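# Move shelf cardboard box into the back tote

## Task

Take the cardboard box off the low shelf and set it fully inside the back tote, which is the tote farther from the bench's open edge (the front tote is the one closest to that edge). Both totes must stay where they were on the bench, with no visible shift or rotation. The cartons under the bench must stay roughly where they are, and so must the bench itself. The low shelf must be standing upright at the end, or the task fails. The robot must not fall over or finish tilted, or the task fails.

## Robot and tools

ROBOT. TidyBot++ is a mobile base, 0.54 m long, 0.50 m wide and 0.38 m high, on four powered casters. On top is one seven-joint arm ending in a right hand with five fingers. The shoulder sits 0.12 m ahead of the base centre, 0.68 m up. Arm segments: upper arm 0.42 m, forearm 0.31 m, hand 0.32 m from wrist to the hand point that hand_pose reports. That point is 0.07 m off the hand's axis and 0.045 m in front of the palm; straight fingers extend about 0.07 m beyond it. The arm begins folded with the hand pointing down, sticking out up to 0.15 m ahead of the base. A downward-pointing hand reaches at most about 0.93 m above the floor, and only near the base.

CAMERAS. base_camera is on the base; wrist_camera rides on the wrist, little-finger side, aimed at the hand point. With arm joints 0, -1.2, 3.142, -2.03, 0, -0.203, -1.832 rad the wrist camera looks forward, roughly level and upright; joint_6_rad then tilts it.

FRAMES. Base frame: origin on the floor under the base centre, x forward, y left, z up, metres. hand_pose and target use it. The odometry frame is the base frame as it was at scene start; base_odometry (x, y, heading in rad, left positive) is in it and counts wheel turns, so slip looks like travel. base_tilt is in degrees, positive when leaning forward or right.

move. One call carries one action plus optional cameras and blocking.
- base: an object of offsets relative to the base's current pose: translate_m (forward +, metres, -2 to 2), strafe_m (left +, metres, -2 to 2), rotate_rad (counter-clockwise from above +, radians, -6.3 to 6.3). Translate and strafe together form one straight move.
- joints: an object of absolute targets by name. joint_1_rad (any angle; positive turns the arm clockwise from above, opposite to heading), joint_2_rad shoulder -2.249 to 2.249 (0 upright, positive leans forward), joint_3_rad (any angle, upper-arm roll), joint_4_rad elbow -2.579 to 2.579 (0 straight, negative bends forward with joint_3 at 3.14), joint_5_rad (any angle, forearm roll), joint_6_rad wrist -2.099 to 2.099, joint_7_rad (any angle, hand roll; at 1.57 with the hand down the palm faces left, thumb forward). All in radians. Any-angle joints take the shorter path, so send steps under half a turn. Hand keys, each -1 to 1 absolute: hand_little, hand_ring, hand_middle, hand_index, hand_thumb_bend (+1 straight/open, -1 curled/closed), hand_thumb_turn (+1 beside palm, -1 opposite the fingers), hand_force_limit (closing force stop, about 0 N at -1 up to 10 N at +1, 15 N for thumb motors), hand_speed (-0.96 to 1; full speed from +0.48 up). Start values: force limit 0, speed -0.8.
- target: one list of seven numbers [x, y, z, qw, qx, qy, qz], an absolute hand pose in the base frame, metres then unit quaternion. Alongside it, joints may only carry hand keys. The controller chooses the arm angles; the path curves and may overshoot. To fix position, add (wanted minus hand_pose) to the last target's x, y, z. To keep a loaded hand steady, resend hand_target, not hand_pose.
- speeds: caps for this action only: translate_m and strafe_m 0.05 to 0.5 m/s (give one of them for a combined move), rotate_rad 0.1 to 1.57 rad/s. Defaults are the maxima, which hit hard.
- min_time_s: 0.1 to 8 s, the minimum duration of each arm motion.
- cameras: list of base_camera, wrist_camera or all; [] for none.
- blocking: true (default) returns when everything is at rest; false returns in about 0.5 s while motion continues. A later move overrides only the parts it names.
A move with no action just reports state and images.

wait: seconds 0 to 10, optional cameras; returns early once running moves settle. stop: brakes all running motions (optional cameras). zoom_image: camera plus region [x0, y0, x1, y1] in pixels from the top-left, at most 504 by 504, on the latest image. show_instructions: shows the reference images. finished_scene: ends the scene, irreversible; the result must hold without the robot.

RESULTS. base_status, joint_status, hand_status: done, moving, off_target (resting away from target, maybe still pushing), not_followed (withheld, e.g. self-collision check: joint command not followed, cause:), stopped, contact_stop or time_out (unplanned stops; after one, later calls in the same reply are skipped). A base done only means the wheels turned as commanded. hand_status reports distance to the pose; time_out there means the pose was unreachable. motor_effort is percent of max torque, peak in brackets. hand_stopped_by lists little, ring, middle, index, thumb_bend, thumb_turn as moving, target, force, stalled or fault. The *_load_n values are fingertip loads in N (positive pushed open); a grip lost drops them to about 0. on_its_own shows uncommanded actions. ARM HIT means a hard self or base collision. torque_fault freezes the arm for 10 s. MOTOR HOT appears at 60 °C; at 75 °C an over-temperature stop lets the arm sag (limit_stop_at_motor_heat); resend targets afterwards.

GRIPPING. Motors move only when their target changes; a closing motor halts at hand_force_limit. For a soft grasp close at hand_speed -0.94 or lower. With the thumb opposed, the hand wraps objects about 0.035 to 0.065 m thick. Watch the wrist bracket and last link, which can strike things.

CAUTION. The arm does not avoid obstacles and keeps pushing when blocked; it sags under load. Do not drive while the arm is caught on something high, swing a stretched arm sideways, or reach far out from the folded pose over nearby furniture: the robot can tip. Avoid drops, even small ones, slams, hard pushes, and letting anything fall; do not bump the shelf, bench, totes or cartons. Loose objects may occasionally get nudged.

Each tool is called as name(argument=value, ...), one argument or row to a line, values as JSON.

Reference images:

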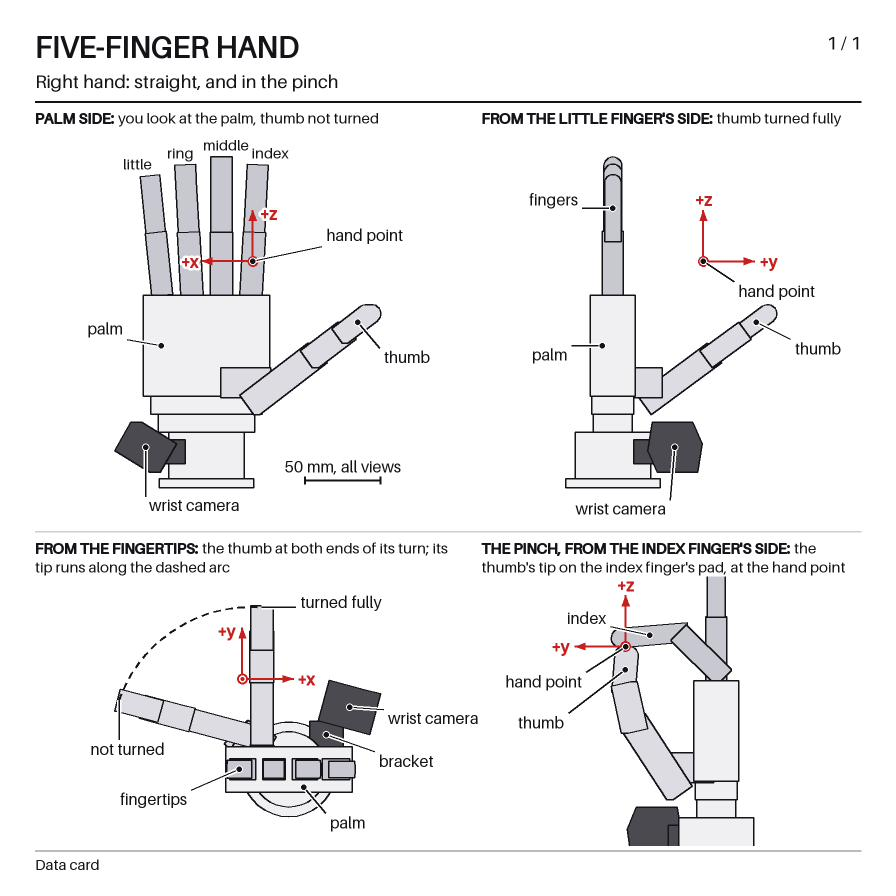

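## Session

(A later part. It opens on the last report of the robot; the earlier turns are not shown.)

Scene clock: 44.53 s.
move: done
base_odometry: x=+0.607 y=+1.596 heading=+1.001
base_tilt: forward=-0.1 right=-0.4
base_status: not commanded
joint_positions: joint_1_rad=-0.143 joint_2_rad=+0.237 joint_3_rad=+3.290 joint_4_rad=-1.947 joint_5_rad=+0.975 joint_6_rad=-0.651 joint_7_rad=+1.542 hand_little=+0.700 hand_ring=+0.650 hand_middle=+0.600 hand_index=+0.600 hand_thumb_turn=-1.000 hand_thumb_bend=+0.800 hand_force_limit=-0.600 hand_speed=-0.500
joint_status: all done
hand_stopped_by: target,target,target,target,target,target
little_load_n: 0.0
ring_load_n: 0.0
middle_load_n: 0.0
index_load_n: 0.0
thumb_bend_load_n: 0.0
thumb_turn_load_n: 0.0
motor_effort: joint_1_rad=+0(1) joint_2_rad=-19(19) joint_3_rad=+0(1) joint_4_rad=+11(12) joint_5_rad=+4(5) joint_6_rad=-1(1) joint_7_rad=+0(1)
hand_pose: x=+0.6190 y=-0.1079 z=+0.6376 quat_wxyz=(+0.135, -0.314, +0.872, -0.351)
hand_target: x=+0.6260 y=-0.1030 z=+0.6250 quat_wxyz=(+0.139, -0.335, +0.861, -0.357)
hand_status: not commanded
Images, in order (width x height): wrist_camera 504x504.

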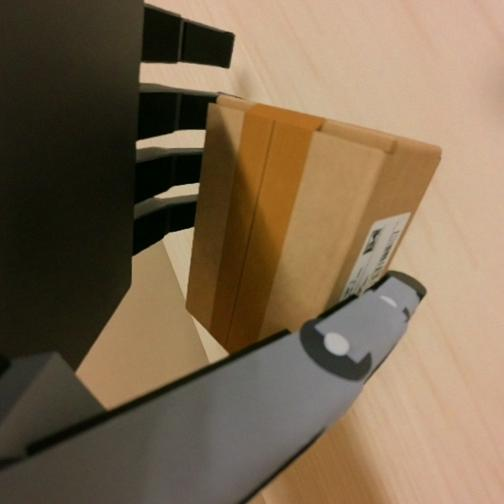

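move(
  target=[0.635, -0.095, 0.625, 0.1387, -0.335, 0.8612, -0.3568],
  min_time_s=1.0,
  cameras=["wrist_camera"],
)

zoom_image(
  camera="wrist_camera",
  region=[130, 0, 504, 374],
)

Scene clock: 45.97 s.
move: done
base_odometry: x=+0.607 y=+1.596 heading=+1.001
base_tilt: forward=-0.1 right=-0.4
base_status: not commanded
joint_positions: joint_1_rad=-0.160 joint_2_rad=+0.245 joint_3_rad=+3.298 joint_4_rad=-1.947 joint_5_rad=+0.975 joint_6_rad=-0.651 joint_7_rad=+1.542 hand_little=+0.700 hand_ring=+0.650 hand_middle=+0.600 hand_index=+0.600 hand_thumb_turn=-1.000 hand_thumb_bend=+0.800 hand_force_limit=-0.600 hand_speed=-0.500
joint_status: not commanded
hand_stopped_by: target,target,target,target,target,target
little_load_n: 0.0
ring_load_n: 0.0
middle_load_n: -0.5
index_load_n: 0.0
thumb_bend_load_n: 0.0
thumb_turn_load_n: 0.0
motor_effort: joint_1_rad=+0(1) joint_2_rad=-16(19) joint_3_rad=-1(1) joint_4_rad=+10(11) joint_5_rad=+3(4) joint_6_rad=+1(2) joint_7_rad=+0(1)
hand_pose: x=+0.6200 y=-0.1034 z=+0.6342 quat_wxyz=(+0.133, -0.319, +0.870, -0.351)
hand_target: x=+0.6350 y=-0.0950 z=+0.6250 quat_wxyz=(+0.139, -0.335, +0.861, -0.357)
hand_status: done (0.020 m and 2.3 deg from the pose sent, 0.024 m and 2.8 deg at the start)
Images, in order (width x height): wrist_camera 504x504.

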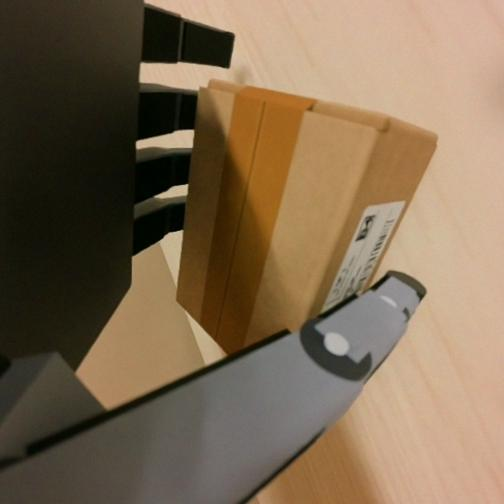

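Scaled by 1.348.

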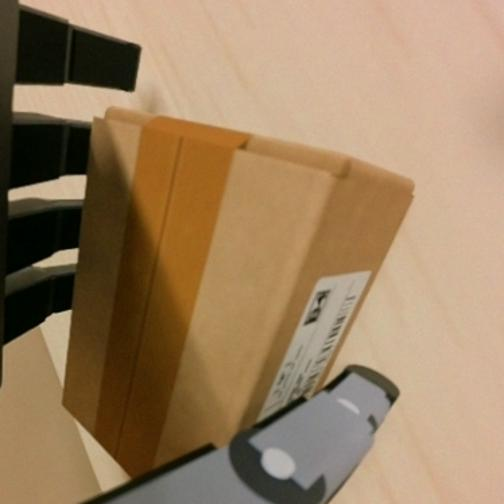

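move(
  joints={"hand_speed":-0.94,"hand_force_limit":-0.5,"hand_index":0.0,"hand_middle":0.0,"hand_ring":0.1,"hand_thumb_bend":0.2},
  cameras=["wrist_camera"],
)

zoom_image(
  camera="wrist_camera",
  region=[130, 0, 504, 374],
)

Scene clock: 48.77 s.
move: off_target
base_odometry: x=+0.607 y=+1.596 heading=+1.001
base_tilt: forward=-0.1 right=-0.4
base_status: not commanded
joint_positions: joint_1_rad=-0.160 joint_2_rad=+0.246 joint_3_rad=+3.299 joint_4_rad=-1.946 joint_5_rad=+0.975 joint_6_rad=-0.651 joint_7_rad=+1.542 hand_little=+0.700 hand_ring=+0.307 hand_middle=+0.545 hand_index=+0.285 hand_thumb_turn=-1.000 hand_thumb_bend=+0.631 hand_force_limit=-0.500 hand_speed=-0.940
joint_status: hand_ring off_target (ended at +0.307, target +0.100); hand_middle off_target (ended at +0.545, target +0.000); hand_index off_target (ended at +0.285, target +0.000); hand_thumb_bend off_target (ended at +0.631, target +0.200); the others done
hand_stopped_by: target,force,force,force,force,target
little_load_n: 0.0
ring_load_n: 2.5
middle_load_n: 1.5
index_load_n: 3.0
thumb_bend_load_n: 4.0
thumb_turn_load_n: 1.0
motor_effort: joint_1_rad=+0(0) joint_2_rad=-17(18) joint_3_rad=+0(1) joint_4_rad=+10(10) joint_5_rad=+2(3) joint_6_rad=+0(1) joint_7_rad=+0(1)
hand_pose: x=+0.6203 y=-0.1038 z=+0.6343 quat_wxyz=(+0.133, -0.319, +0.870, -0.351)
hand_target: x=+0.6350 y=-0.0950 z=+0.6250 quat_wxyz=(+0.139, -0.335, +0.861, -0.357)
hand_status: not commanded
Images, in order (width x height): wrist_camera 504x504.

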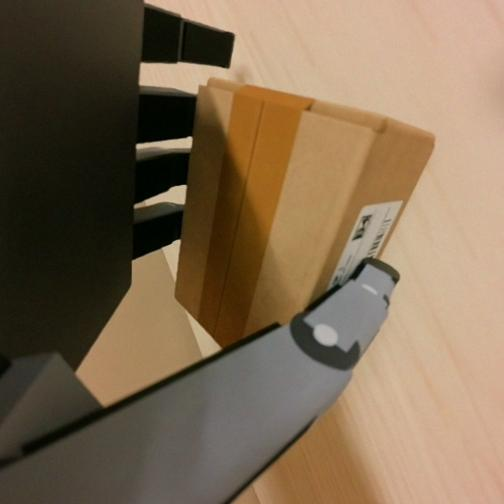

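Scaled by 1.348.

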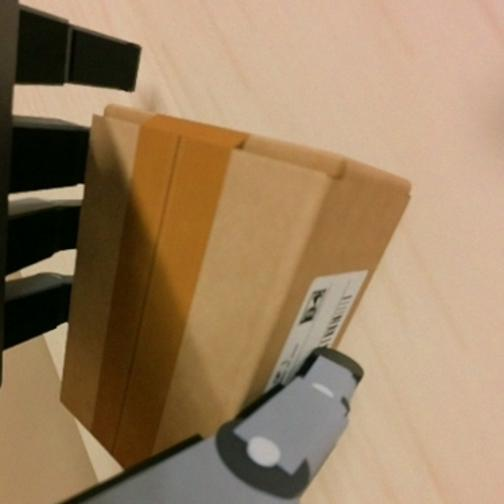

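move(
  joints={"hand_force_limit":-0.15,"hand_index":-0.1,"hand_middle":-0.1,"hand_ring":0.0,"hand_thumb_bend":0.1},
  cameras=["wrist_camera"],
)

move(
  target=[0.635, -0.095, 0.665, 0.1387, -0.335, 0.8612, -0.3568],
  min_time_s=1.5,
  cameras=["wrist_camera"],
)

Scene clock: 49.57 s.
move: off_target
base_odometry: x=+0.607 y=+1.596 heading=+1.001
base_tilt: forward=-0.1 right=-0.4
base_status: not commanded
joint_positions: joint_1_rad=-0.160 joint_2_rad=+0.246 joint_3_rad=+3.300 joint_4_rad=-1.945 joint_5_rad=+0.975 joint_6_rad=-0.651 joint_7_rad=+1.542 hand_little=+0.700 hand_ring=+0.291 hand_middle=+0.529 hand_index=+0.275 hand_thumb_turn=-1.000 hand_thumb_bend=+0.625 hand_force_limit=-0.150 hand_speed=-0.940
joint_status: hand_ring off_target (ended at +0.291, target +0.000); hand_middle off_target (ended at +0.529, target -0.100); hand_index off_target (ended at +0.275, target -0.100); hand_thumb_bend off_target (ended at +0.625, target +0.100); the others done
hand_stopped_by: target,force,force,force,force,target
little_load_n: 0.0
ring_load_n: 4.5
middle_load_n: 2.5
index_load_n: 4.5
thumb_bend_load_n: 6.5
thumb_turn_load_n: 2.0
motor_effort: joint_1_rad=+0(1) joint_2_rad=-17(18) joint_3_rad=+0(1) joint_4_rad=+9(10) joint_5_rad=+1(3) joint_6_rad=+1(1) joint_7_rad=+0(1)
hand_pose: x=+0.6208 y=-0.1043 z=+0.6345 quat_wxyz=(+0.133, -0.319, +0.870, -0.351)
hand_target: x=+0.6350 y=-0.0950 z=+0.6250 quat_wxyz=(+0.139, -0.335, +0.861, -0.357)
hand_status: not commanded
Images, in order (width x height): wrist_camera 504x504.

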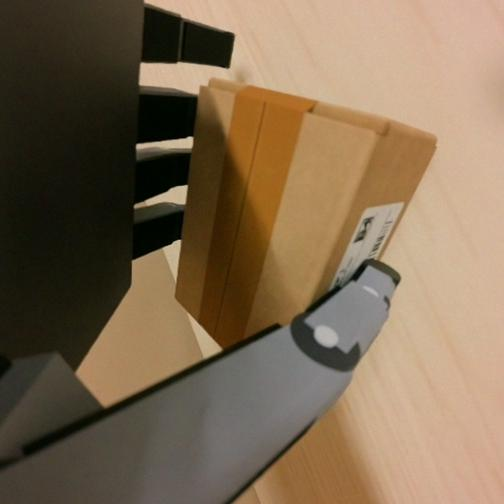

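Scene clock: 51.37 s.
move: done
base_odometry: x=+0.607 y=+1.596 heading=+1.001
base_tilt: forward=-0.1 right=-0.4
base_status: not commanded
joint_positions: joint_1_rad=-0.160 joint_2_rad=+0.247 joint_3_rad=+3.269 joint_4_rad=-1.886 joint_5_rad=+0.971 joint_6_rad=-0.675 joint_7_rad=+1.610 hand_little=+0.700 hand_ring=+0.291 hand_middle=+0.529 hand_index=+0.275 hand_thumb_turn=-1.000 hand_thumb_bend=+0.625 hand_force_limit=-0.150 hand_speed=-0.940
joint_status: not commanded
hand_stopped_by: target,force,force,force,force,target
little_load_n: 0.0
ring_load_n: 4.5
middle_load_n: 0.0
index_load_n: 4.0
thumb_bend_load_n: 7.0
thumb_turn_load_n: 2.0
motor_effort: joint_1_rad=+1(1) joint_2_rad=-20(21) joint_3_rad=+0(2) joint_4_rad=+13(13) joint_5_rad=+4(5) joint_6_rad=+0(1) joint_7_rad=+0(1)
hand_pose: x=+0.6400 y=-0.0941 z=+0.6545 quat_wxyz=(+0.142, -0.345, +0.854, -0.362)
hand_target: x=+0.6350 y=-0.0950 z=+0.6650 quat_wxyz=(+0.139, -0.335, +0.861, -0.357)
hand_status: done (0.012 m and 1.6 deg from the pose sent, 0.035 m and 2.3 deg at the start)
Images, in order (width x height): wrist_camera 504x504.

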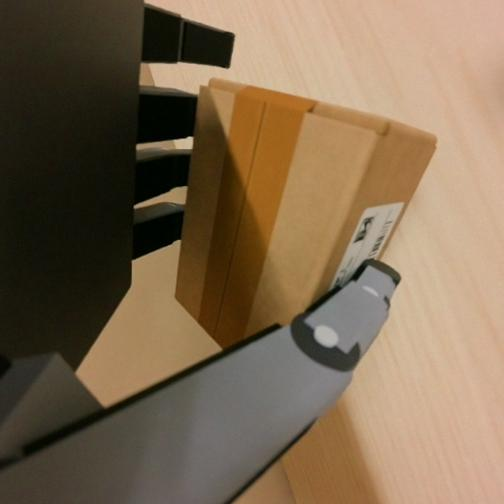

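move(
  target=[0.60, -0.095, 0.86, 0.1387, -0.335, 0.8612, -0.3568],
  min_time_s=2.0,
  joints={"hand_middle":-0.2,"hand_index":-0.12,"hand_thumb_bend":0.05},
  cameras=["wrist_camera"],
)

move(
  base={"translate_m":-0.5},
  cameras=["all"],
)

Scene clock: 55.63 s.
move: off_target
base_odometry: x=+0.607 y=+1.596 heading=+1.001
base_tilt: forward=-0.1 right=-0.4
base_status: not commanded
joint_positions: joint_1_rad=-0.086 joint_2_rad=+0.076 joint_3_rad=+3.163 joint_4_rad=-1.452 joint_5_rad=+0.698 joint_6_rad=-1.141 joint_7_rad=+2.108 hand_little=+0.700 hand_ring=+0.291 hand_middle=+0.282 hand_index=+0.270 hand_thumb_turn=-1.000 hand_thumb_bend=+0.626 hand_force_limit=-0.150 hand_speed=-0.940
joint_status: hand_middle off_target (ended at +0.282, target -0.200); hand_index off_target (ended at +0.270, target -0.120); hand_thumb_bend off_target (ended at +0.626, target +0.050)
hand_stopped_by: target,force,force,force,force,target
little_load_n: 0.0
ring_load_n: 2.0
middle_load_n: 5.0
index_load_n: 3.0
thumb_bend_load_n: 8.5
thumb_turn_load_n: 2.0
motor_effort: joint_1_rad=+0(1) joint_2_rad=-17(22) joint_3_rad=+0(1) joint_4_rad=+14(14) joint_5_rad=+5(6) joint_6_rad=+3(3) joint_7_rad=+0(1)
hand_pose: x=+0.6149 y=-0.1041 z=+0.8517 quat_wxyz=(+0.135, -0.334, +0.853, -0.378)
hand_target: x=+0.6000 y=-0.0950 z=+0.8600 quat_wxyz=(+0.139, -0.335, +0.861, -0.357)
hand_status: done (0.019 m and 2.7 deg from the pose sent, 0.209 m and 1.6 deg at the start)
Images, in order (width x height): wrist_camera 504x504.

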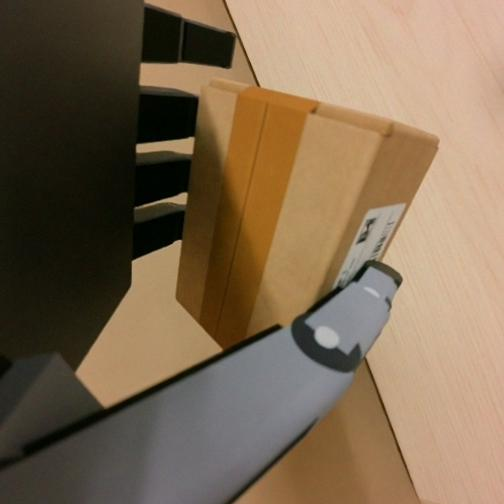

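Scene clock: 57.87 s.
move: done
base_odometry: x=+0.337 y=+1.175 heading=+1.000
base_tilt: forward=-0.1 right=-0.4
base_status: done
joint_positions: joint_1_rad=-0.083 joint_2_rad=+0.060 joint_3_rad=+3.160 joint_4_rad=-1.450 joint_5_rad=+0.695 joint_6_rad=-1.148 joint_7_rad=+2.109 hand_little=+0.700 hand_ring=+0.291 hand_middle=+0.282 hand_index=+0.270 hand_thumb_turn=-1.000 hand_thumb_bend=+0.626 hand_force_limit=-0.150 hand_speed=-0.940
joint_status: not commanded
hand_stopped_by: target,force,force,force,force,target
little_load_n: 0.0
ring_load_n: 1.5
middle_load_n: 5.5
index_load_n: 3.0
thumb_bend_load_n: 8.5
thumb_turn_load_n: 2.5
motor_effort: joint_1_rad=+0(2) joint_2_rad=-17(22) joint_3_rad=-1(1) joint_4_rad=+14(15) joint_5_rad=+6(6) joint_6_rad=+3(4) joint_7_rad=+0(1)
hand_pose: x=+0.6102 y=-0.1045 z=+0.8586 quat_wxyz=(+0.140, -0.329, +0.854, -0.379)
hand_target: x=+0.6000 y=-0.0950 z=+0.8600 quat_wxyz=(+0.139, -0.335, +0.861, -0.357)
hand_status: not commanded
pictures: base_camera, wrist_camera
Images, in order (width x height): base_camera 644x364, wrist_camera 504x504.

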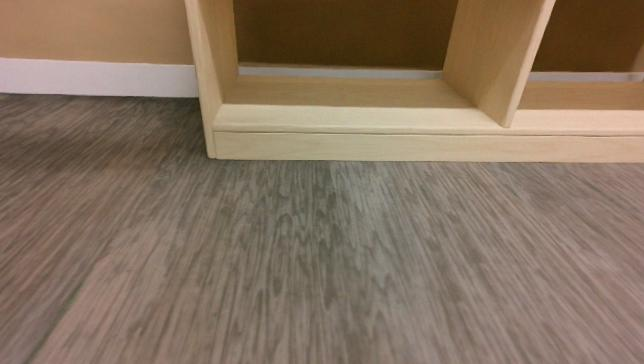

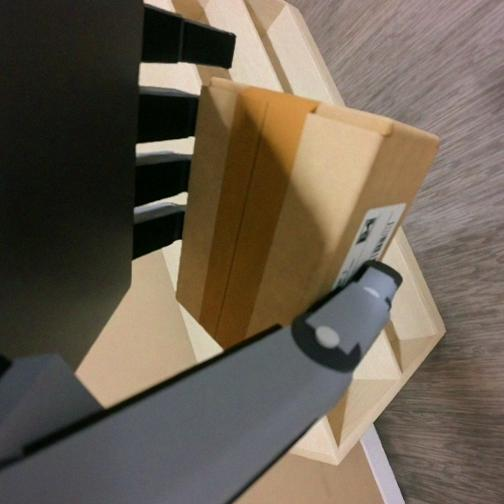

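move(
  base={"translate_m":-0.576,"strafe_m":-0.741},
  speeds={"translate_m":0.4},
  cameras=[],
)

move(
  base={"rotate_rad":-1.57},
  speeds={"rotate_rad":1.0},
  cameras=["all"],
)

Scene clock: 61.60 s.
move: done
base_odometry: x=+0.649 y=+0.289 heading=+1.000
base_tilt: forward=-0.1 right=-0.4
base_status: done
joint_positions: joint_1_rad=-0.078 joint_2_rad=+0.060 joint_3_rad=+3.156 joint_4_rad=-1.450 joint_5_rad=+0.693 joint_6_rad=-1.149 joint_7_rad=+2.109 hand_little=+0.700 hand_ring=+0.291 hand_middle=+0.282 hand_index=+0.270 hand_thumb_turn=-1.000 hand_thumb_bend=+0.626 hand_force_limit=-0.150 hand_speed=-0.940
joint_status: not commanded
hand_stopped_by: target,force,force,force,force,target
little_load_n: 0.0
ring_load_n: 2.0
middle_load_n: 5.0
index_load_n: 3.5
thumb_bend_load_n: 9.0
thumb_turn_load_n: 2.0
motor_effort: joint_1_rad=+0(2) joint_2_rad=-17(20) joint_3_rad=+0(2) joint_4_rad=+14(15) joint_5_rad=+6(6) joint_6_rad=+3(4) joint_7_rad=+0(1)
hand_pose: x=+0.6097 y=-0.1050 z=+0.8585 quat_wxyz=(+0.139, -0.329, +0.854, -0.378)
hand_target: x=+0.6000 y=-0.0950 z=+0.8600 quat_wxyz=(+0.139, -0.335, +0.861, -0.357)
hand_status: not commanded

Scene clock: 64.27 s.
move: done
base_odometry: x=+0.649 y=+0.289 heading=-0.569
base_tilt: forward=-0.1 right=-0.4
base_status: done
joint_positions: joint_1_rad=-0.072 joint_2_rad=+0.060 joint_3_rad=+3.151 joint_4_rad=-1.450 joint_5_rad=+0.691 joint_6_rad=-1.149 joint_7_rad=+2.109 hand_little=+0.700 hand_ring=+0.291 hand_middle=+0.282 hand_index=+0.270 hand_thumb_turn=-1.000 hand_thumb_bend=+0.626 hand_force_limit=-0.150 hand_speed=-0.940
joint_status: not commanded
hand_stopped_by: target,force,force,force,force,target
little_load_n: 0.0
ring_load_n: 2.0
middle_load_n: 5.5
index_load_n: 3.0
thumb_bend_load_n: 8.5
thumb_turn_load_n: 2.0
motor_effort: joint_1_rad=+1(4) joint_2_rad=-17(19) joint_3_rad=+0(2) joint_4_rad=+14(14) joint_5_rad=+5(6) joint_6_rad=+3(4) joint_7_rad=+1(1)
hand_pose: x=+0.6095 y=-0.1049 z=+0.8581 quat_wxyz=(+0.140, -0.328, +0.855, -0.377)
hand_target: x=+0.6000 y=-0.0950 z=+0.8600 quat_wxyz=(+0.139, -0.335, +0.861, -0.357)
hand_status: not commanded
pictures: base_camera, wrist_camera
Images, in order (width x height): base_camera 644x364, wrist_camera 504x504.

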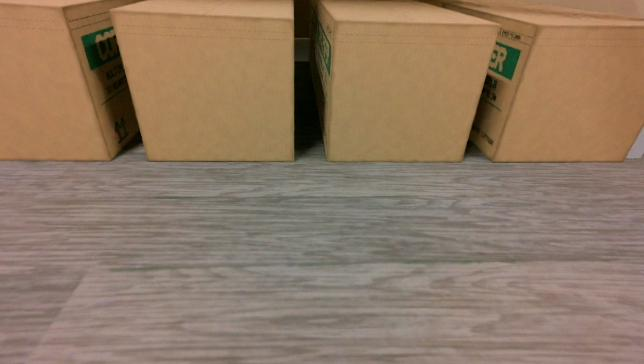

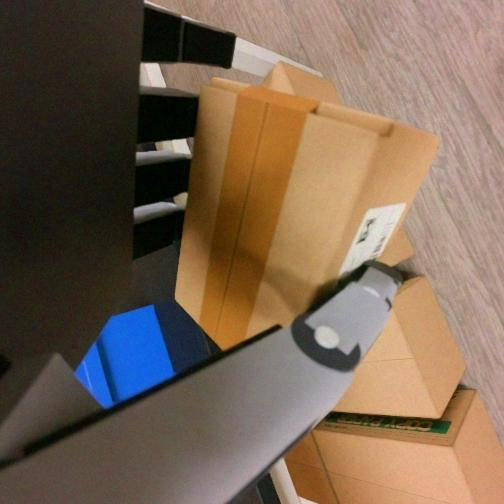

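move(
  joints={"joint_1_rad":-0.45,"joint_2_rad":-1.2,"joint_3_rad":3.142,"joint_4_rad":-2.03,"joint_5_rad":0,"joint_6_rad":-0.4,"joint_7_rad":4.451},
  min_time_s=2.5,
  cameras=["wrist_camera"],
)

Scene clock: 67.73 s.
move: done
base_odometry: x=+0.649 y=+0.289 heading=-0.569
base_tilt: forward=-0.2 right=-0.4
base_status: not commanded
joint_positions: joint_1_rad=-0.430 joint_2_rad=-1.179 joint_3_rad=+3.151 joint_4_rad=-2.015 joint_5_rad=+0.064 joint_6_rad=-0.465 joint_7_rad=+4.402 hand_little=+0.700 hand_ring=+0.291 hand_middle=+0.282 hand_index=+0.270 hand_thumb_turn=-1.000 hand_thumb_bend=+0.626 hand_force_limit=-0.150 hand_speed=-0.940
joint_status: all done
hand_stopped_by: target,force,force,force,force,target
little_load_n: 0.0
ring_load_n: 1.0
middle_load_n: 5.0
index_load_n: 3.5
thumb_bend_load_n: 9.0
thumb_turn_load_n: 3.0
motor_effort: joint_1_rad=+1(2) joint_2_rad=+15(19) joint_3_rad=+0(2) joint_4_rad=+13(16) joint_5_rad=+1(6) joint_6_rad=+9(9) joint_7_rad=+0(2)
hand_pose: x=+0.2952 y=+0.0118 z=+1.0954 quat_wxyz=(+0.260, -0.604, -0.037, -0.752)
hand_target: x=+0.2830 y=+0.0248 z=+1.1114 quat_wxyz=(+0.284, -0.574, -0.054, -0.766)
hand_status: not commanded
Images, in order (width x height): wrist_camera 504x504.

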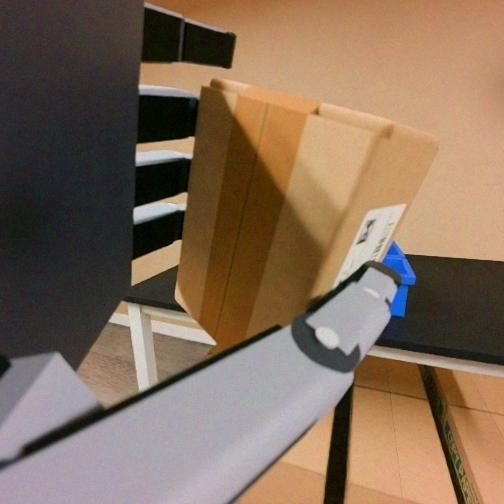

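move(
  base={"translate_m":0.4},
  joints={"joint_1_rad":-0.8,"joint_6_rad":-0.6},
  min_time_s=2,
  cameras=["all"],
)

Scene clock: 70.17 s.
move: done
base_odometry: x=+0.986 y=+0.074 heading=-0.569
base_tilt: forward=-0.1 right=-0.3
base_status: done
joint_positions: joint_1_rad=-0.783 joint_2_rad=-1.182 joint_3_rad=+3.150 joint_4_rad=-2.021 joint_5_rad=+0.061 joint_6_rad=-0.565 joint_7_rad=+4.404 hand_little=+0.700 hand_ring=+0.291 hand_middle=+0.282 hand_index=+0.270 hand_thumb_turn=-1.000 hand_thumb_bend=+0.626 hand_force_limit=-0.150 hand_speed=-0.940
joint_status: all done
hand_stopped_by: target,force,force,force,force,target
little_load_n: 0.0
ring_load_n: 1.5
middle_load_n: 5.0
index_load_n: 3.5
thumb_bend_load_n: 8.5
thumb_turn_load_n: 3.0
motor_effort: joint_1_rad=+0(2) joint_2_rad=+15(17) joint_3_rad=+0(2) joint_4_rad=+13(14) joint_5_rad=+1(2) joint_6_rad=+8(10) joint_7_rad=+0(2)
hand_pose: x=+0.2822 y=+0.0735 z=+1.0599 quat_wxyz=(+0.372, -0.627, -0.152, -0.667)
hand_target: x=+0.2691 y=+0.0843 z=+1.0467 quat_wxyz=(+0.382, -0.632, -0.174, -0.651)
hand_status: not commanded
pictures: base_camera, wrist_camera
Images, in order (width x height): base_camera 644x364, wrist_camera 504x504.

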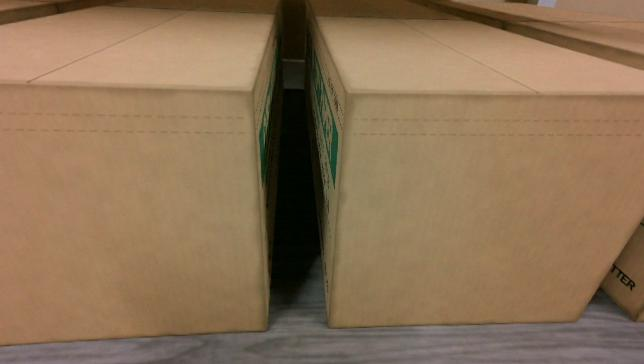

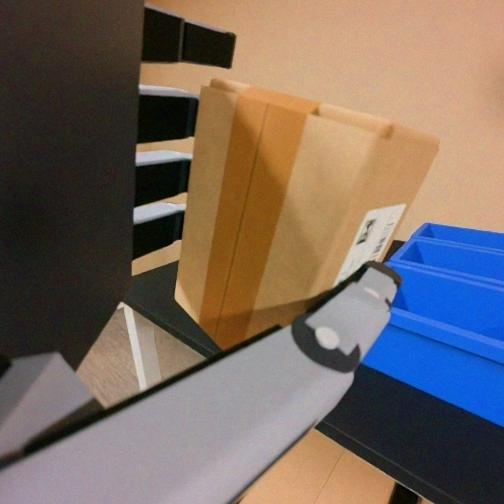

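zoom_image(
  camera="wrist_camera",
  region=[374, 200, 504, 430],
)

move(
  joints={"joint_1_rad":-0.3,"joint_6_rad":-0.1},
  min_time_s=1.5,
  cameras=["wrist_camera"],
)

Scaled by 2.191.

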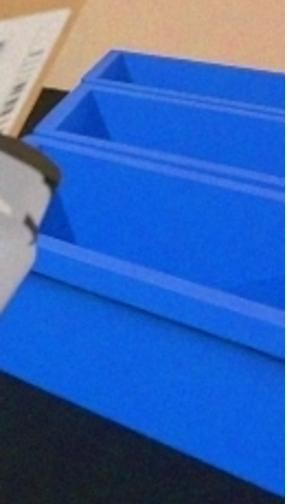

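Scene clock: 72.13 s.
move: done
base_odometry: x=+0.986 y=+0.074 heading=-0.569
base_tilt: forward=-0.1 right=-0.4
base_status: not commanded
joint_positions: joint_1_rad=-0.318 joint_2_rad=-1.182 joint_3_rad=+3.150 joint_4_rad=-2.021 joint_5_rad=+0.061 joint_6_rad=-0.165 joint_7_rad=+4.404 hand_little=+0.700 hand_ring=+0.291 hand_middle=+0.282 hand_index=+0.270 hand_thumb_turn=-1.000 hand_thumb_bend=+0.626 hand_force_limit=-0.150 hand_speed=-0.940
joint_status: all done
hand_stopped_by: target,force,force,force,force,target
little_load_n: 0.0
ring_load_n: 1.0
middle_load_n: 5.0
index_load_n: 3.5
thumb_bend_load_n: 9.0
thumb_turn_load_n: 3.0
motor_effort: joint_1_rad=+0(2) joint_2_rad=+16(16) joint_3_rad=+0(1) joint_4_rad=+13(14) joint_5_rad=+1(2) joint_6_rad=+7(10) joint_7_rad=+0(2)
hand_pose: x=+0.2692 y=-0.0107 z=+1.1863 quat_wxyz=(+0.243, -0.481, -0.008, -0.843)
hand_target: x=+0.2530 y=-0.0099 z=+1.2026 quat_wxyz=(+0.248, -0.448, -0.008, -0.859)
hand_status: not commanded
Images, in order (width x height): wrist_camera 504x504.

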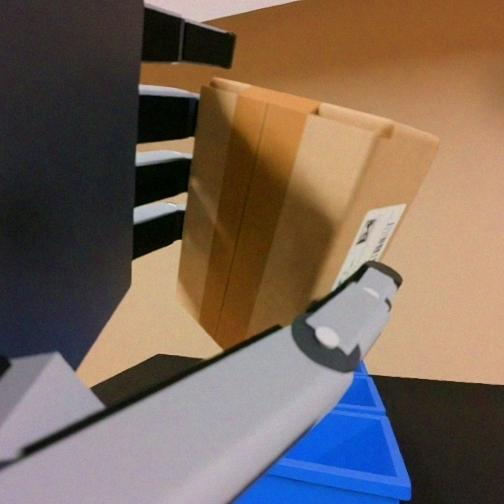

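move(
  joints={"joint_1_rad":-0.4,"joint_6_rad":-1.05},
  min_time_s=2,
  cameras=["wrist_camera"],
)

zoom_image(
  camera="wrist_camera",
  region=[234, 0, 504, 160],
)

Scene clock: 77.57 s.
move: done
base_odometry: x=+0.986 y=+0.074 heading=-0.569
base_tilt: forward=-0.1 right=-0.4
base_status: not commanded
joint_positions: joint_1_rad=-0.381 joint_2_rad=-1.182 joint_3_rad=+3.150 joint_4_rad=-2.021 joint_5_rad=+0.061 joint_6_rad=-1.015 joint_7_rad=+4.404 hand_little=+0.700 hand_ring=+0.291 hand_middle=+0.282 hand_index=+0.270 hand_thumb_turn=-1.000 hand_thumb_bend=+0.626 hand_force_limit=-0.150 hand_speed=-0.940
joint_status: all done
hand_stopped_by: target,force,force,force,force,target
little_load_n: 0.0
ring_load_n: 1.5
middle_load_n: 5.0
index_load_n: 3.5
thumb_bend_load_n: 8.5
thumb_turn_load_n: 3.0
motor_effort: joint_1_rad=+1(1) joint_2_rad=+15(16) joint_3_rad=+0(1) joint_4_rad=+13(14) joint_5_rad=+1(2) joint_6_rad=+8(9) joint_7_rad=+0(2)
hand_pose: x=+0.2719 y=-0.0110 z=+0.9179 quat_wxyz=(+0.176, -0.799, -0.023, -0.574)
hand_target: x=+0.2604 y=+0.0067 z=+0.9052 quat_wxyz=(+0.192, -0.806, -0.056, -0.558)
hand_status: not commanded
Images, in order (width x height): wrist_camera 504x504.

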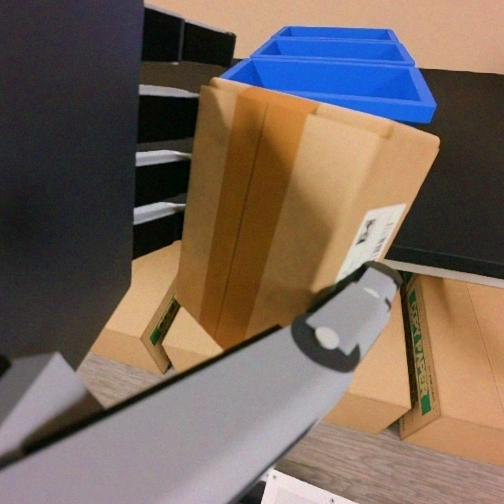

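Scaled by 1.867.

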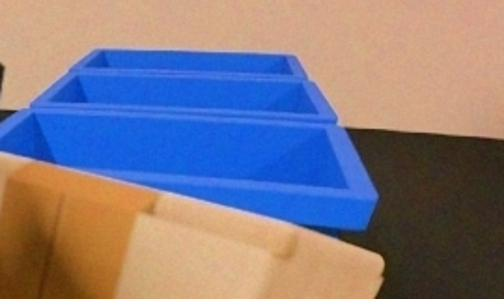

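move(
  base={"rotate_rad":0.065},
  cameras=["all"],
)

zoom_image(
  camera="wrist_camera",
  region=[234, 0, 504, 160],
)

move(
  base={"translate_m":0.15},
  speeds={"translate_m":0.2},
  cameras=["all"],
)

zoom_image(
  camera="wrist_camera",
  region=[234, 0, 504, 160],
)

Scene clock: 80.97 s.
move: done
base_odometry: x=+0.986 y=+0.074 heading=-0.504
base_tilt: forward=-0.2 right=-0.4
base_status: done
joint_positions: joint_1_rad=-0.386 joint_2_rad=-1.182 joint_3_rad=+3.150 joint_4_rad=-2.021 joint_5_rad=+0.060 joint_6_rad=-1.016 joint_7_rad=+4.404 hand_little=+0.700 hand_ring=+0.291 hand_middle=+0.282 hand_index=+0.270 hand_thumb_turn=-1.000 hand_thumb_bend=+0.626 hand_force_limit=-0.150 hand_speed=-0.940
joint_status: not commanded
hand_stopped_by: target,force,force,force,force,target
little_load_n: 0.0
ring_load_n: 1.0
middle_load_n: 5.0
index_load_n: 4.0
thumb_bend_load_n: 8.5
thumb_turn_load_n: 3.0
motor_effort: joint_1_rad=+1(2) joint_2_rad=+15(15) joint_3_rad=+0(1) joint_4_rad=+13(13) joint_5_rad=+1(2) joint_6_rad=+8(9) joint_7_rad=+0(1)
hand_pose: x=+0.2718 y=-0.0099 z=+0.9176 quat_wxyz=(+0.178, -0.799, -0.025, -0.573)
hand_target: x=+0.2604 y=+0.0067 z=+0.9052 quat_wxyz=(+0.192, -0.806, -0.056, -0.558)
hand_status: not commanded
pictures: base_camera, wrist_camera
Images, in order (width x height): base_camera 644x364, wrist_camera 504x504.

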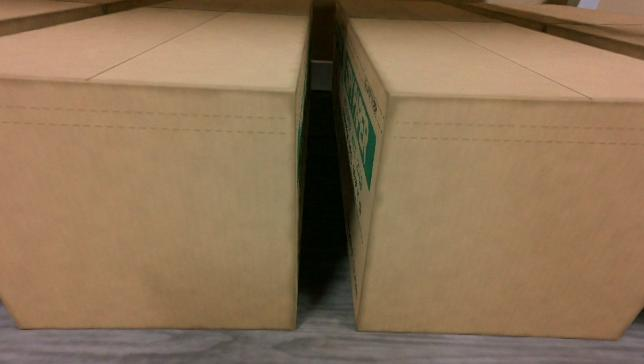

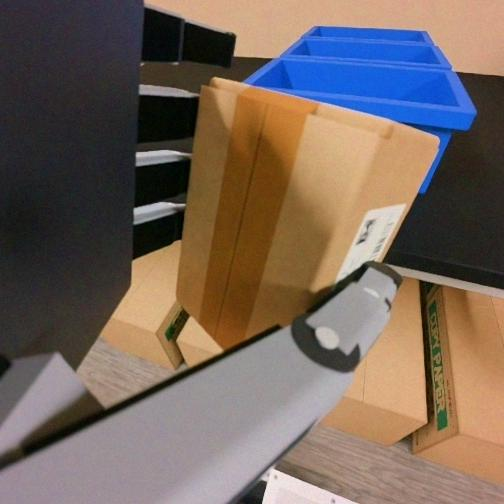

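Scaled by 1.867.

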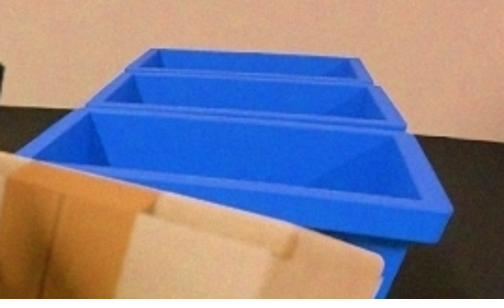

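Scene clock: 82.43 s.
move: done
base_odometry: x=+1.118 y=+0.001 heading=-0.504
base_tilt: forward=-0.1 right=-0.4
base_status: done
joint_positions: joint_1_rad=-0.386 joint_2_rad=-1.185 joint_3_rad=+3.150 joint_4_rad=-2.021 joint_5_rad=+0.059 joint_6_rad=-1.017 joint_7_rad=+4.404 hand_little=+0.700 hand_ring=+0.291 hand_middle=+0.282 hand_index=+0.270 hand_thumb_turn=-1.000 hand_thumb_bend=+0.626 hand_force_limit=-0.150 hand_speed=-0.940
joint_status: not commanded
hand_stopped_by: target,force,force,force,force,target
little_load_n: 0.0
ring_load_n: 1.5
middle_load_n: 5.5
index_load_n: 3.5
thumb_bend_load_n: 8.5
thumb_turn_load_n: 3.0
motor_effort: joint_1_rad=+1(1) joint_2_rad=+15(17) joint_3_rad=+0(1) joint_4_rad=+13(13) joint_5_rad=+1(2) joint_6_rad=+8(9) joint_7_rad=+0(2)
hand_pose: x=+0.2711 y=-0.0099 z=+0.9172 quat_wxyz=(+0.179, -0.799, -0.025, -0.573)
hand_target: x=+0.2604 y=+0.0067 z=+0.9052 quat_wxyz=(+0.192, -0.806, -0.056, -0.558)
hand_status: not commanded
pictures: base_camera, wrist_camera
Images, in order (width x height): base_camera 644x364, wrist_camera 504x504.

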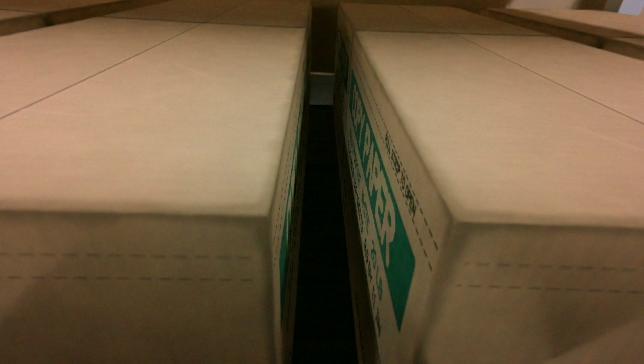

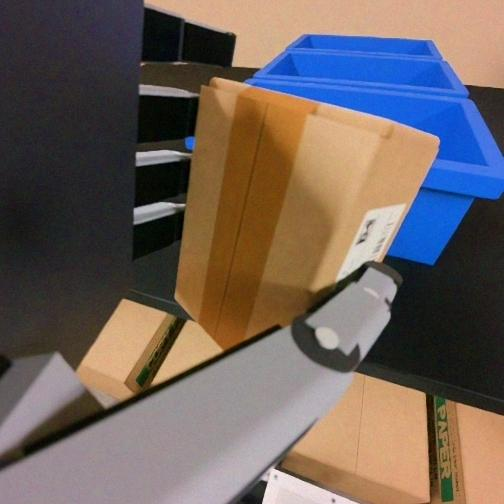

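Scaled by 1.867.

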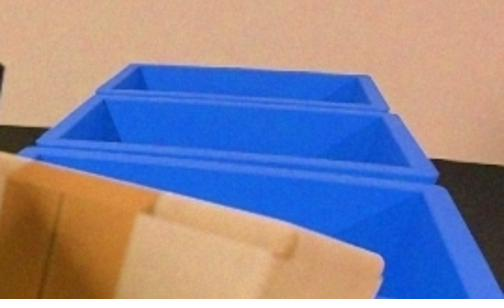

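move(
  base={"translate_m":0.05},
  speeds={"translate_m":0.1},
  joints={"joint_1_rad":-0.1,"joint_6_rad":-0.25},
  min_time_s=1.5,
  cameras=["base_camera"],
)

move(
  target=[0.58, -0.02, 1.03, 0.2988, -0.6409, 0.6409, -0.2988],
  min_time_s=3,
  cameras=["all"],
)

Scene clock: 86.60 s.
move: done
base_odometry: x=+1.162 y=-0.023 heading=-0.504
base_tilt: forward=-0.1 right=-0.4
base_status: done
joint_positions: joint_1_rad=-0.116 joint_2_rad=-1.187 joint_3_rad=+3.150 joint_4_rad=-2.024 joint_5_rad=+0.059 joint_6_rad=-0.314 joint_7_rad=+4.404 hand_little=+0.700 hand_ring=+0.291 hand_middle=+0.282 hand_index=+0.270 hand_thumb_turn=-1.000 hand_thumb_bend=+0.626 hand_force_limit=-0.150 hand_speed=-0.940
joint_status: all done
hand_stopped_by: target,force,force,force,force,target
little_load_n: 0.0
ring_load_n: 1.0
middle_load_n: 5.0
index_load_n: 3.5
thumb_bend_load_n: 9.0
thumb_turn_load_n: 3.0
motor_effort: joint_1_rad=+1(1) joint_2_rad=+15(18) joint_3_rad=+0(1) joint_4_rad=+13(15) joint_5_rad=+0(2) joint_6_rad=+8(10) joint_7_rad=+1(2)
hand_pose: x=+0.2795 y=-0.0407 z=+1.1397 quat_wxyz=(+0.150, -0.542, +0.049, -0.826)
hand_target: x=+0.2684 y=-0.0343 z=+1.1583 quat_wxyz=(+0.154, -0.512, +0.042, -0.844)
hand_status: not commanded
Images, in order (width x height): base_camera 644x364.

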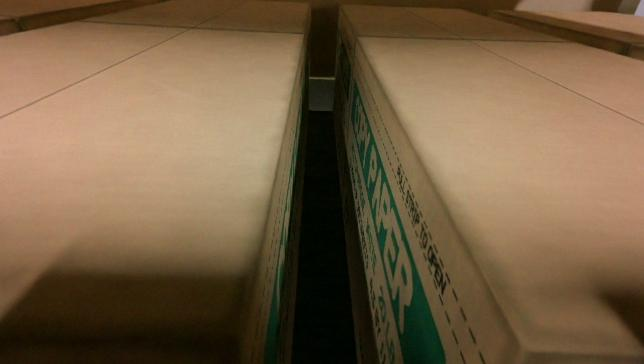

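Scene clock: 90.20 s.
move: done
base_odometry: x=+1.162 y=-0.023 heading=-0.504
base_tilt: forward=-0.1 right=-0.4
base_status: not commanded
joint_positions: joint_1_rad=+0.049 joint_2_rad=-0.009 joint_3_rad=+3.263 joint_4_rad=-0.985 joint_5_rad=-0.093 joint_6_rad=-1.286 joint_7_rad=+3.361 hand_little=+0.700 hand_ring=+0.291 hand_middle=+0.282 hand_index=+0.270 hand_thumb_turn=-1.000 hand_thumb_bend=+0.626 hand_force_limit=-0.150 hand_speed=-0.940
joint_status: not commanded
hand_stopped_by: target,force,force,force,force,target
little_load_n: 0.0
ring_load_n: 2.0
middle_load_n: 5.0
index_load_n: 3.5
thumb_bend_load_n: 9.0
thumb_turn_load_n: 2.5
motor_effort: joint_1_rad=+0(1) joint_2_rad=-14(16) joint_3_rad=-1(1) joint_4_rad=+13(14) joint_5_rad=+0(1) joint_6_rad=+6(9) joint_7_rad=+0(2)
hand_pose: x=+0.5833 y=-0.0304 z=+1.0256 quat_wxyz=(+0.276, -0.659, +0.618, -0.327)
hand_target: x=+0.5800 y=-0.0200 z=+1.0300 quat_wxyz=(+0.299, -0.641, +0.641, -0.299)
hand_status: done (0.012 m and 5.4 deg from the pose sent, 0.321 m and 95.9 deg at the start)
pictures: base_camera, wrist_camera
Images, in order (width x height): base_camera 644x364, wrist_camera 504x504.

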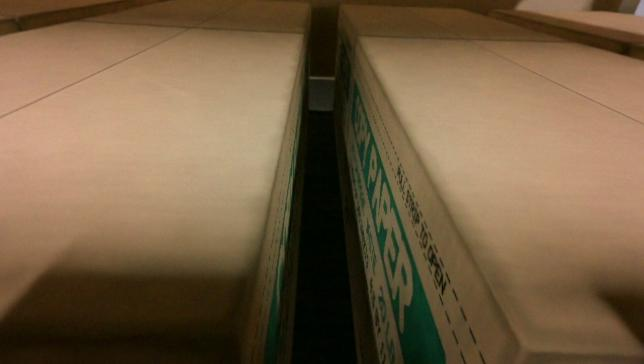

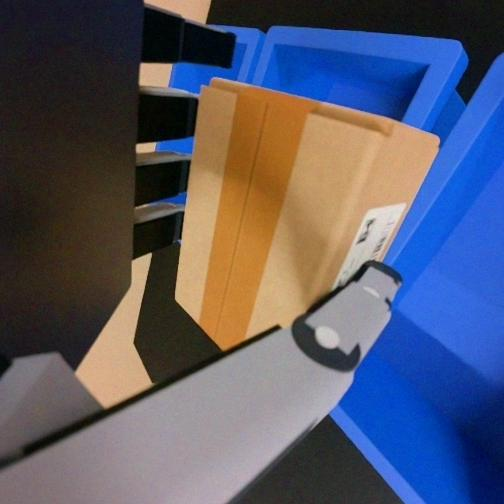

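move(
  target=[0.78, -0.02, 1.0, 0.2988, -0.6409, 0.6409, -0.2988],
  min_time_s=2,
  cameras=["wrist_camera"],
)

zoom_image(
  camera="wrist_camera",
  region=[130, 0, 504, 374],
)

Scene clock: 93.27 s.
move: done
base_odometry: x=+1.162 y=-0.023 heading=-0.504
base_tilt: forward=-0.1 right=-0.4
base_status: not commanded
joint_positions: joint_1_rad=+0.106 joint_2_rad=+0.565 joint_3_rad=+3.076 joint_4_rad=-0.238 joint_5_rad=-0.075 joint_6_rad=-1.438 joint_7_rad=+3.262 hand_little=+0.700 hand_ring=+0.291 hand_middle=+0.282 hand_index=+0.270 hand_thumb_turn=-1.000 hand_thumb_bend=+0.626 hand_force_limit=-0.150 hand_speed=-0.940
joint_status: not commanded
hand_stopped_by: target,force,force,force,force,target
little_load_n: 0.0
ring_load_n: 1.5
middle_load_n: 5.0
index_load_n: 3.5
thumb_bend_load_n: 9.0
thumb_turn_load_n: 2.5
motor_effort: joint_1_rad=+1(1) joint_2_rad=-29(31) joint_3_rad=-2(2) joint_4_rad=+12(14) joint_5_rad=+0(1) joint_6_rad=+6(7) joint_7_rad=-1(1)
hand_pose: x=+0.7817 y=+0.0040 z=+1.0103 quat_wxyz=(+0.320, -0.660, +0.610, -0.300)
hand_target: x=+0.7800 y=-0.0200 z=+1.0000 quat_wxyz=(+0.299, -0.641, +0.641, -0.299)
hand_status: done (0.026 m and 4.8 deg from the pose sent, 0.199 m and 5.4 deg at the start)
Images, in order (width x height): wrist_camera 504x504.

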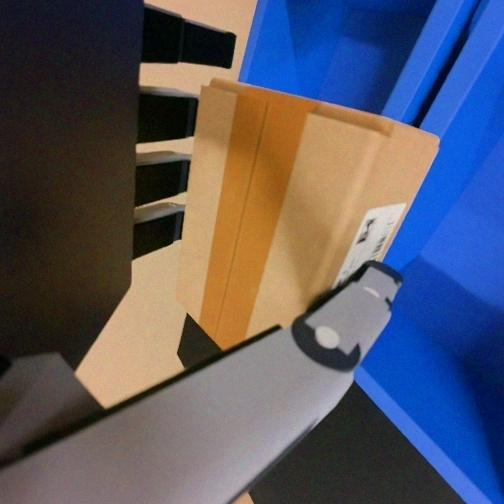

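Scaled by 1.348.

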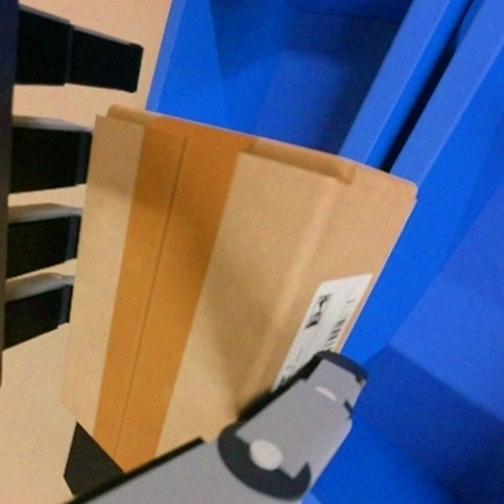

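move(
  base={"translate_m":0.035},
  speeds={"translate_m":0.06},
  cameras=["base_camera"],
)

Scene clock: 97.83 s.
move: time_out
base_odometry: x=+1.169 y=-0.027 heading=-0.504
base_tilt: forward=-0.1 right=-0.4
base_status: translate_m time_out (by the wheels' count: +0.009 of +0.035)
joint_positions: joint_1_rad=+0.110 joint_2_rad=+0.571 joint_3_rad=+3.075 joint_4_rad=-0.233 joint_5_rad=-0.072 joint_6_rad=-1.441 joint_7_rad=+3.262 hand_little=+0.700 hand_ring=+0.291 hand_middle=+0.282 hand_index=+0.270 hand_thumb_turn=-1.000 hand_thumb_bend=+0.626 hand_force_limit=-0.150 hand_speed=-0.940
joint_status: not commanded
hand_stopped_by: target,force,force,force,force,target
little_load_n: 0.0
ring_load_n: 2.0
middle_load_n: 5.5
index_load_n: 3.5
thumb_bend_load_n: 8.5
thumb_turn_load_n: 2.5
motor_effort: joint_1_rad=+1(4) joint_2_rad=-30(35) joint_3_rad=-1(2) joint_4_rad=+12(14) joint_5_rad=-1(1) joint_6_rad=+6(8) joint_7_rad=+1(1)
hand_pose: x=+0.7829 y=+0.0010 z=+1.0077 quat_wxyz=(+0.317, -0.659, +0.612, -0.300)
hand_target: x=+0.7800 y=-0.0200 z=+1.0000 quat_wxyz=(+0.299, -0.641, +0.641, -0.299)
hand_status: not commanded
Images, in order (width x height): base_camera 644x364.

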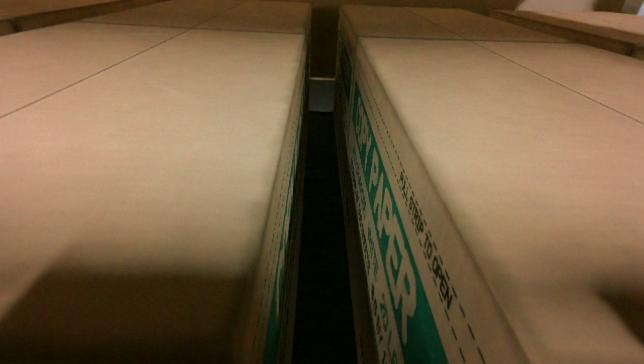

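move(
  base={"translate_m":-0.006},
  target=[0.82, -0.02, 0.98, 0.3696, -0.6028, 0.6028, -0.3696],
  min_time_s=1.5,
  cameras=["wrist_camera"],
)

Scene clock: 101.43 s.
move: done
base_odometry: x=+1.164 y=-0.024 heading=-0.504
base_tilt: forward=-0.1 right=-0.4
base_status: done
joint_positions: joint_1_rad=+0.255 joint_2_rad=+0.417 joint_3_rad=+2.859 joint_4_rad=-0.852 joint_5_rad=+0.007 joint_6_rad=-0.874 joint_7_rad=+3.235 hand_little=+0.700 hand_ring=+0.291 hand_middle=+0.282 hand_index=+0.270 hand_thumb_turn=-1.000 hand_thumb_bend=+0.626 hand_force_limit=-0.150 hand_speed=-0.940
joint_status: not commanded
hand_stopped_by: target,force,force,force,force,target
little_load_n: 0.0
ring_load_n: 1.5
middle_load_n: 5.5
index_load_n: 3.5
thumb_bend_load_n: 8.5
thumb_turn_load_n: 2.0
motor_effort: joint_1_rad=+1(1) joint_2_rad=-28(35) joint_3_rad=-3(3) joint_4_rad=+15(15) joint_5_rad=-1(2) joint_6_rad=+7(7) joint_7_rad=+0(1)
hand_pose: x=+0.8197 y=-0.0020 z=+0.9455 quat_wxyz=(+0.361, -0.629, +0.606, -0.327)
hand_target: x=+0.8200 y=-0.0200 z=+0.9800 quat_wxyz=(+0.370, -0.603, +0.603, -0.370)
hand_status: done (0.039 m and 5.9 deg from the pose sent, 0.051 m and 12.0 deg at the start)
Images, in order (width x height): wrist_camera 504x504.

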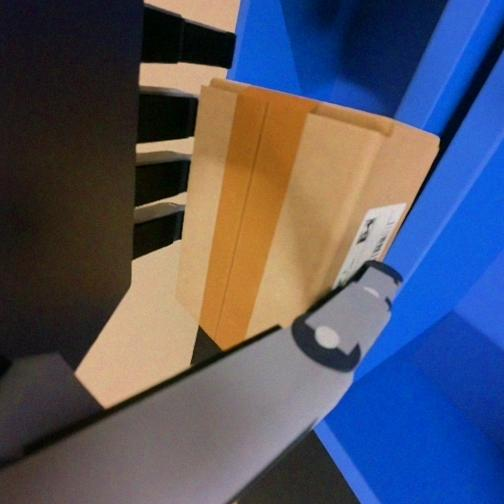

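move(
  target=[0.90, -0.02, 0.985, 0.38, -0.5963, 0.5963, -0.38],
  min_time_s=1.5,
  cameras=["wrist_camera"],
)

zoom_image(
  camera="wrist_camera",
  region=[130, 0, 504, 374],
)

Scene clock: 103.43 s.
move: done
base_odometry: x=+1.164 y=-0.024 heading=-0.504
base_tilt: forward=-0.1 right=-0.4
base_status: not commanded
joint_positions: joint_1_rad=+0.176 joint_2_rad=+0.592 joint_3_rad=+2.925 joint_4_rad=-0.496 joint_5_rad=+0.012 joint_6_rad=-0.895 joint_7_rad=+3.235 hand_little=+0.700 hand_ring=+0.291 hand_middle=+0.282 hand_index=+0.270 hand_thumb_turn=-1.000 hand_thumb_bend=+0.626 hand_force_limit=-0.150 hand_speed=-0.940
joint_status: not commanded
hand_stopped_by: target,force,force,force,force,target
little_load_n: 0.0
ring_load_n: 1.5
middle_load_n: 5.0
index_load_n: 3.0
thumb_bend_load_n: 9.0
thumb_turn_load_n: 2.0
motor_effort: joint_1_rad=+1(1) joint_2_rad=-32(34) joint_3_rad=-2(3) joint_4_rad=+14(16) joint_5_rad=+0(1) joint_6_rad=+7(8) joint_7_rad=-1(1)
hand_pose: x=+0.8966 y=-0.0112 z=+1.0009 quat_wxyz=(+0.405, -0.595, +0.583, -0.377)
hand_target: x=+0.9000 y=-0.0200 z=+0.9850 quat_wxyz=(+0.380, -0.596, +0.596, -0.380)
hand_status: done (0.018 m and 3.2 deg from the pose sent, 0.091 m and 7.6 deg at the start)
Images, in order (width x height): wrist_camera 504x504.

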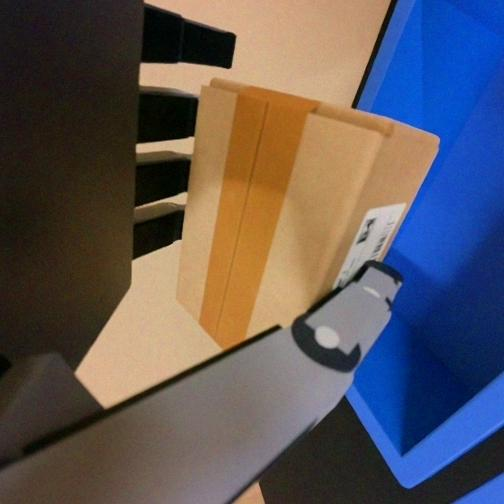

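Scaled by 1.348.

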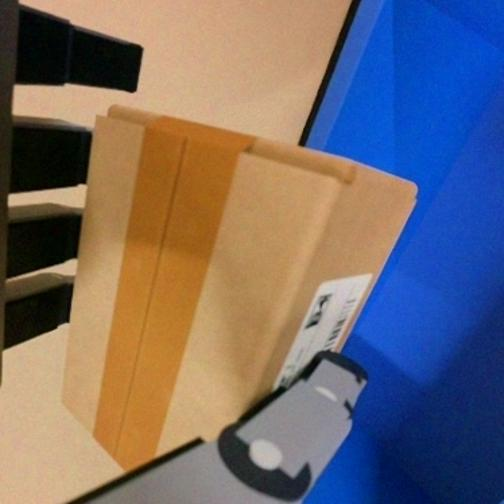

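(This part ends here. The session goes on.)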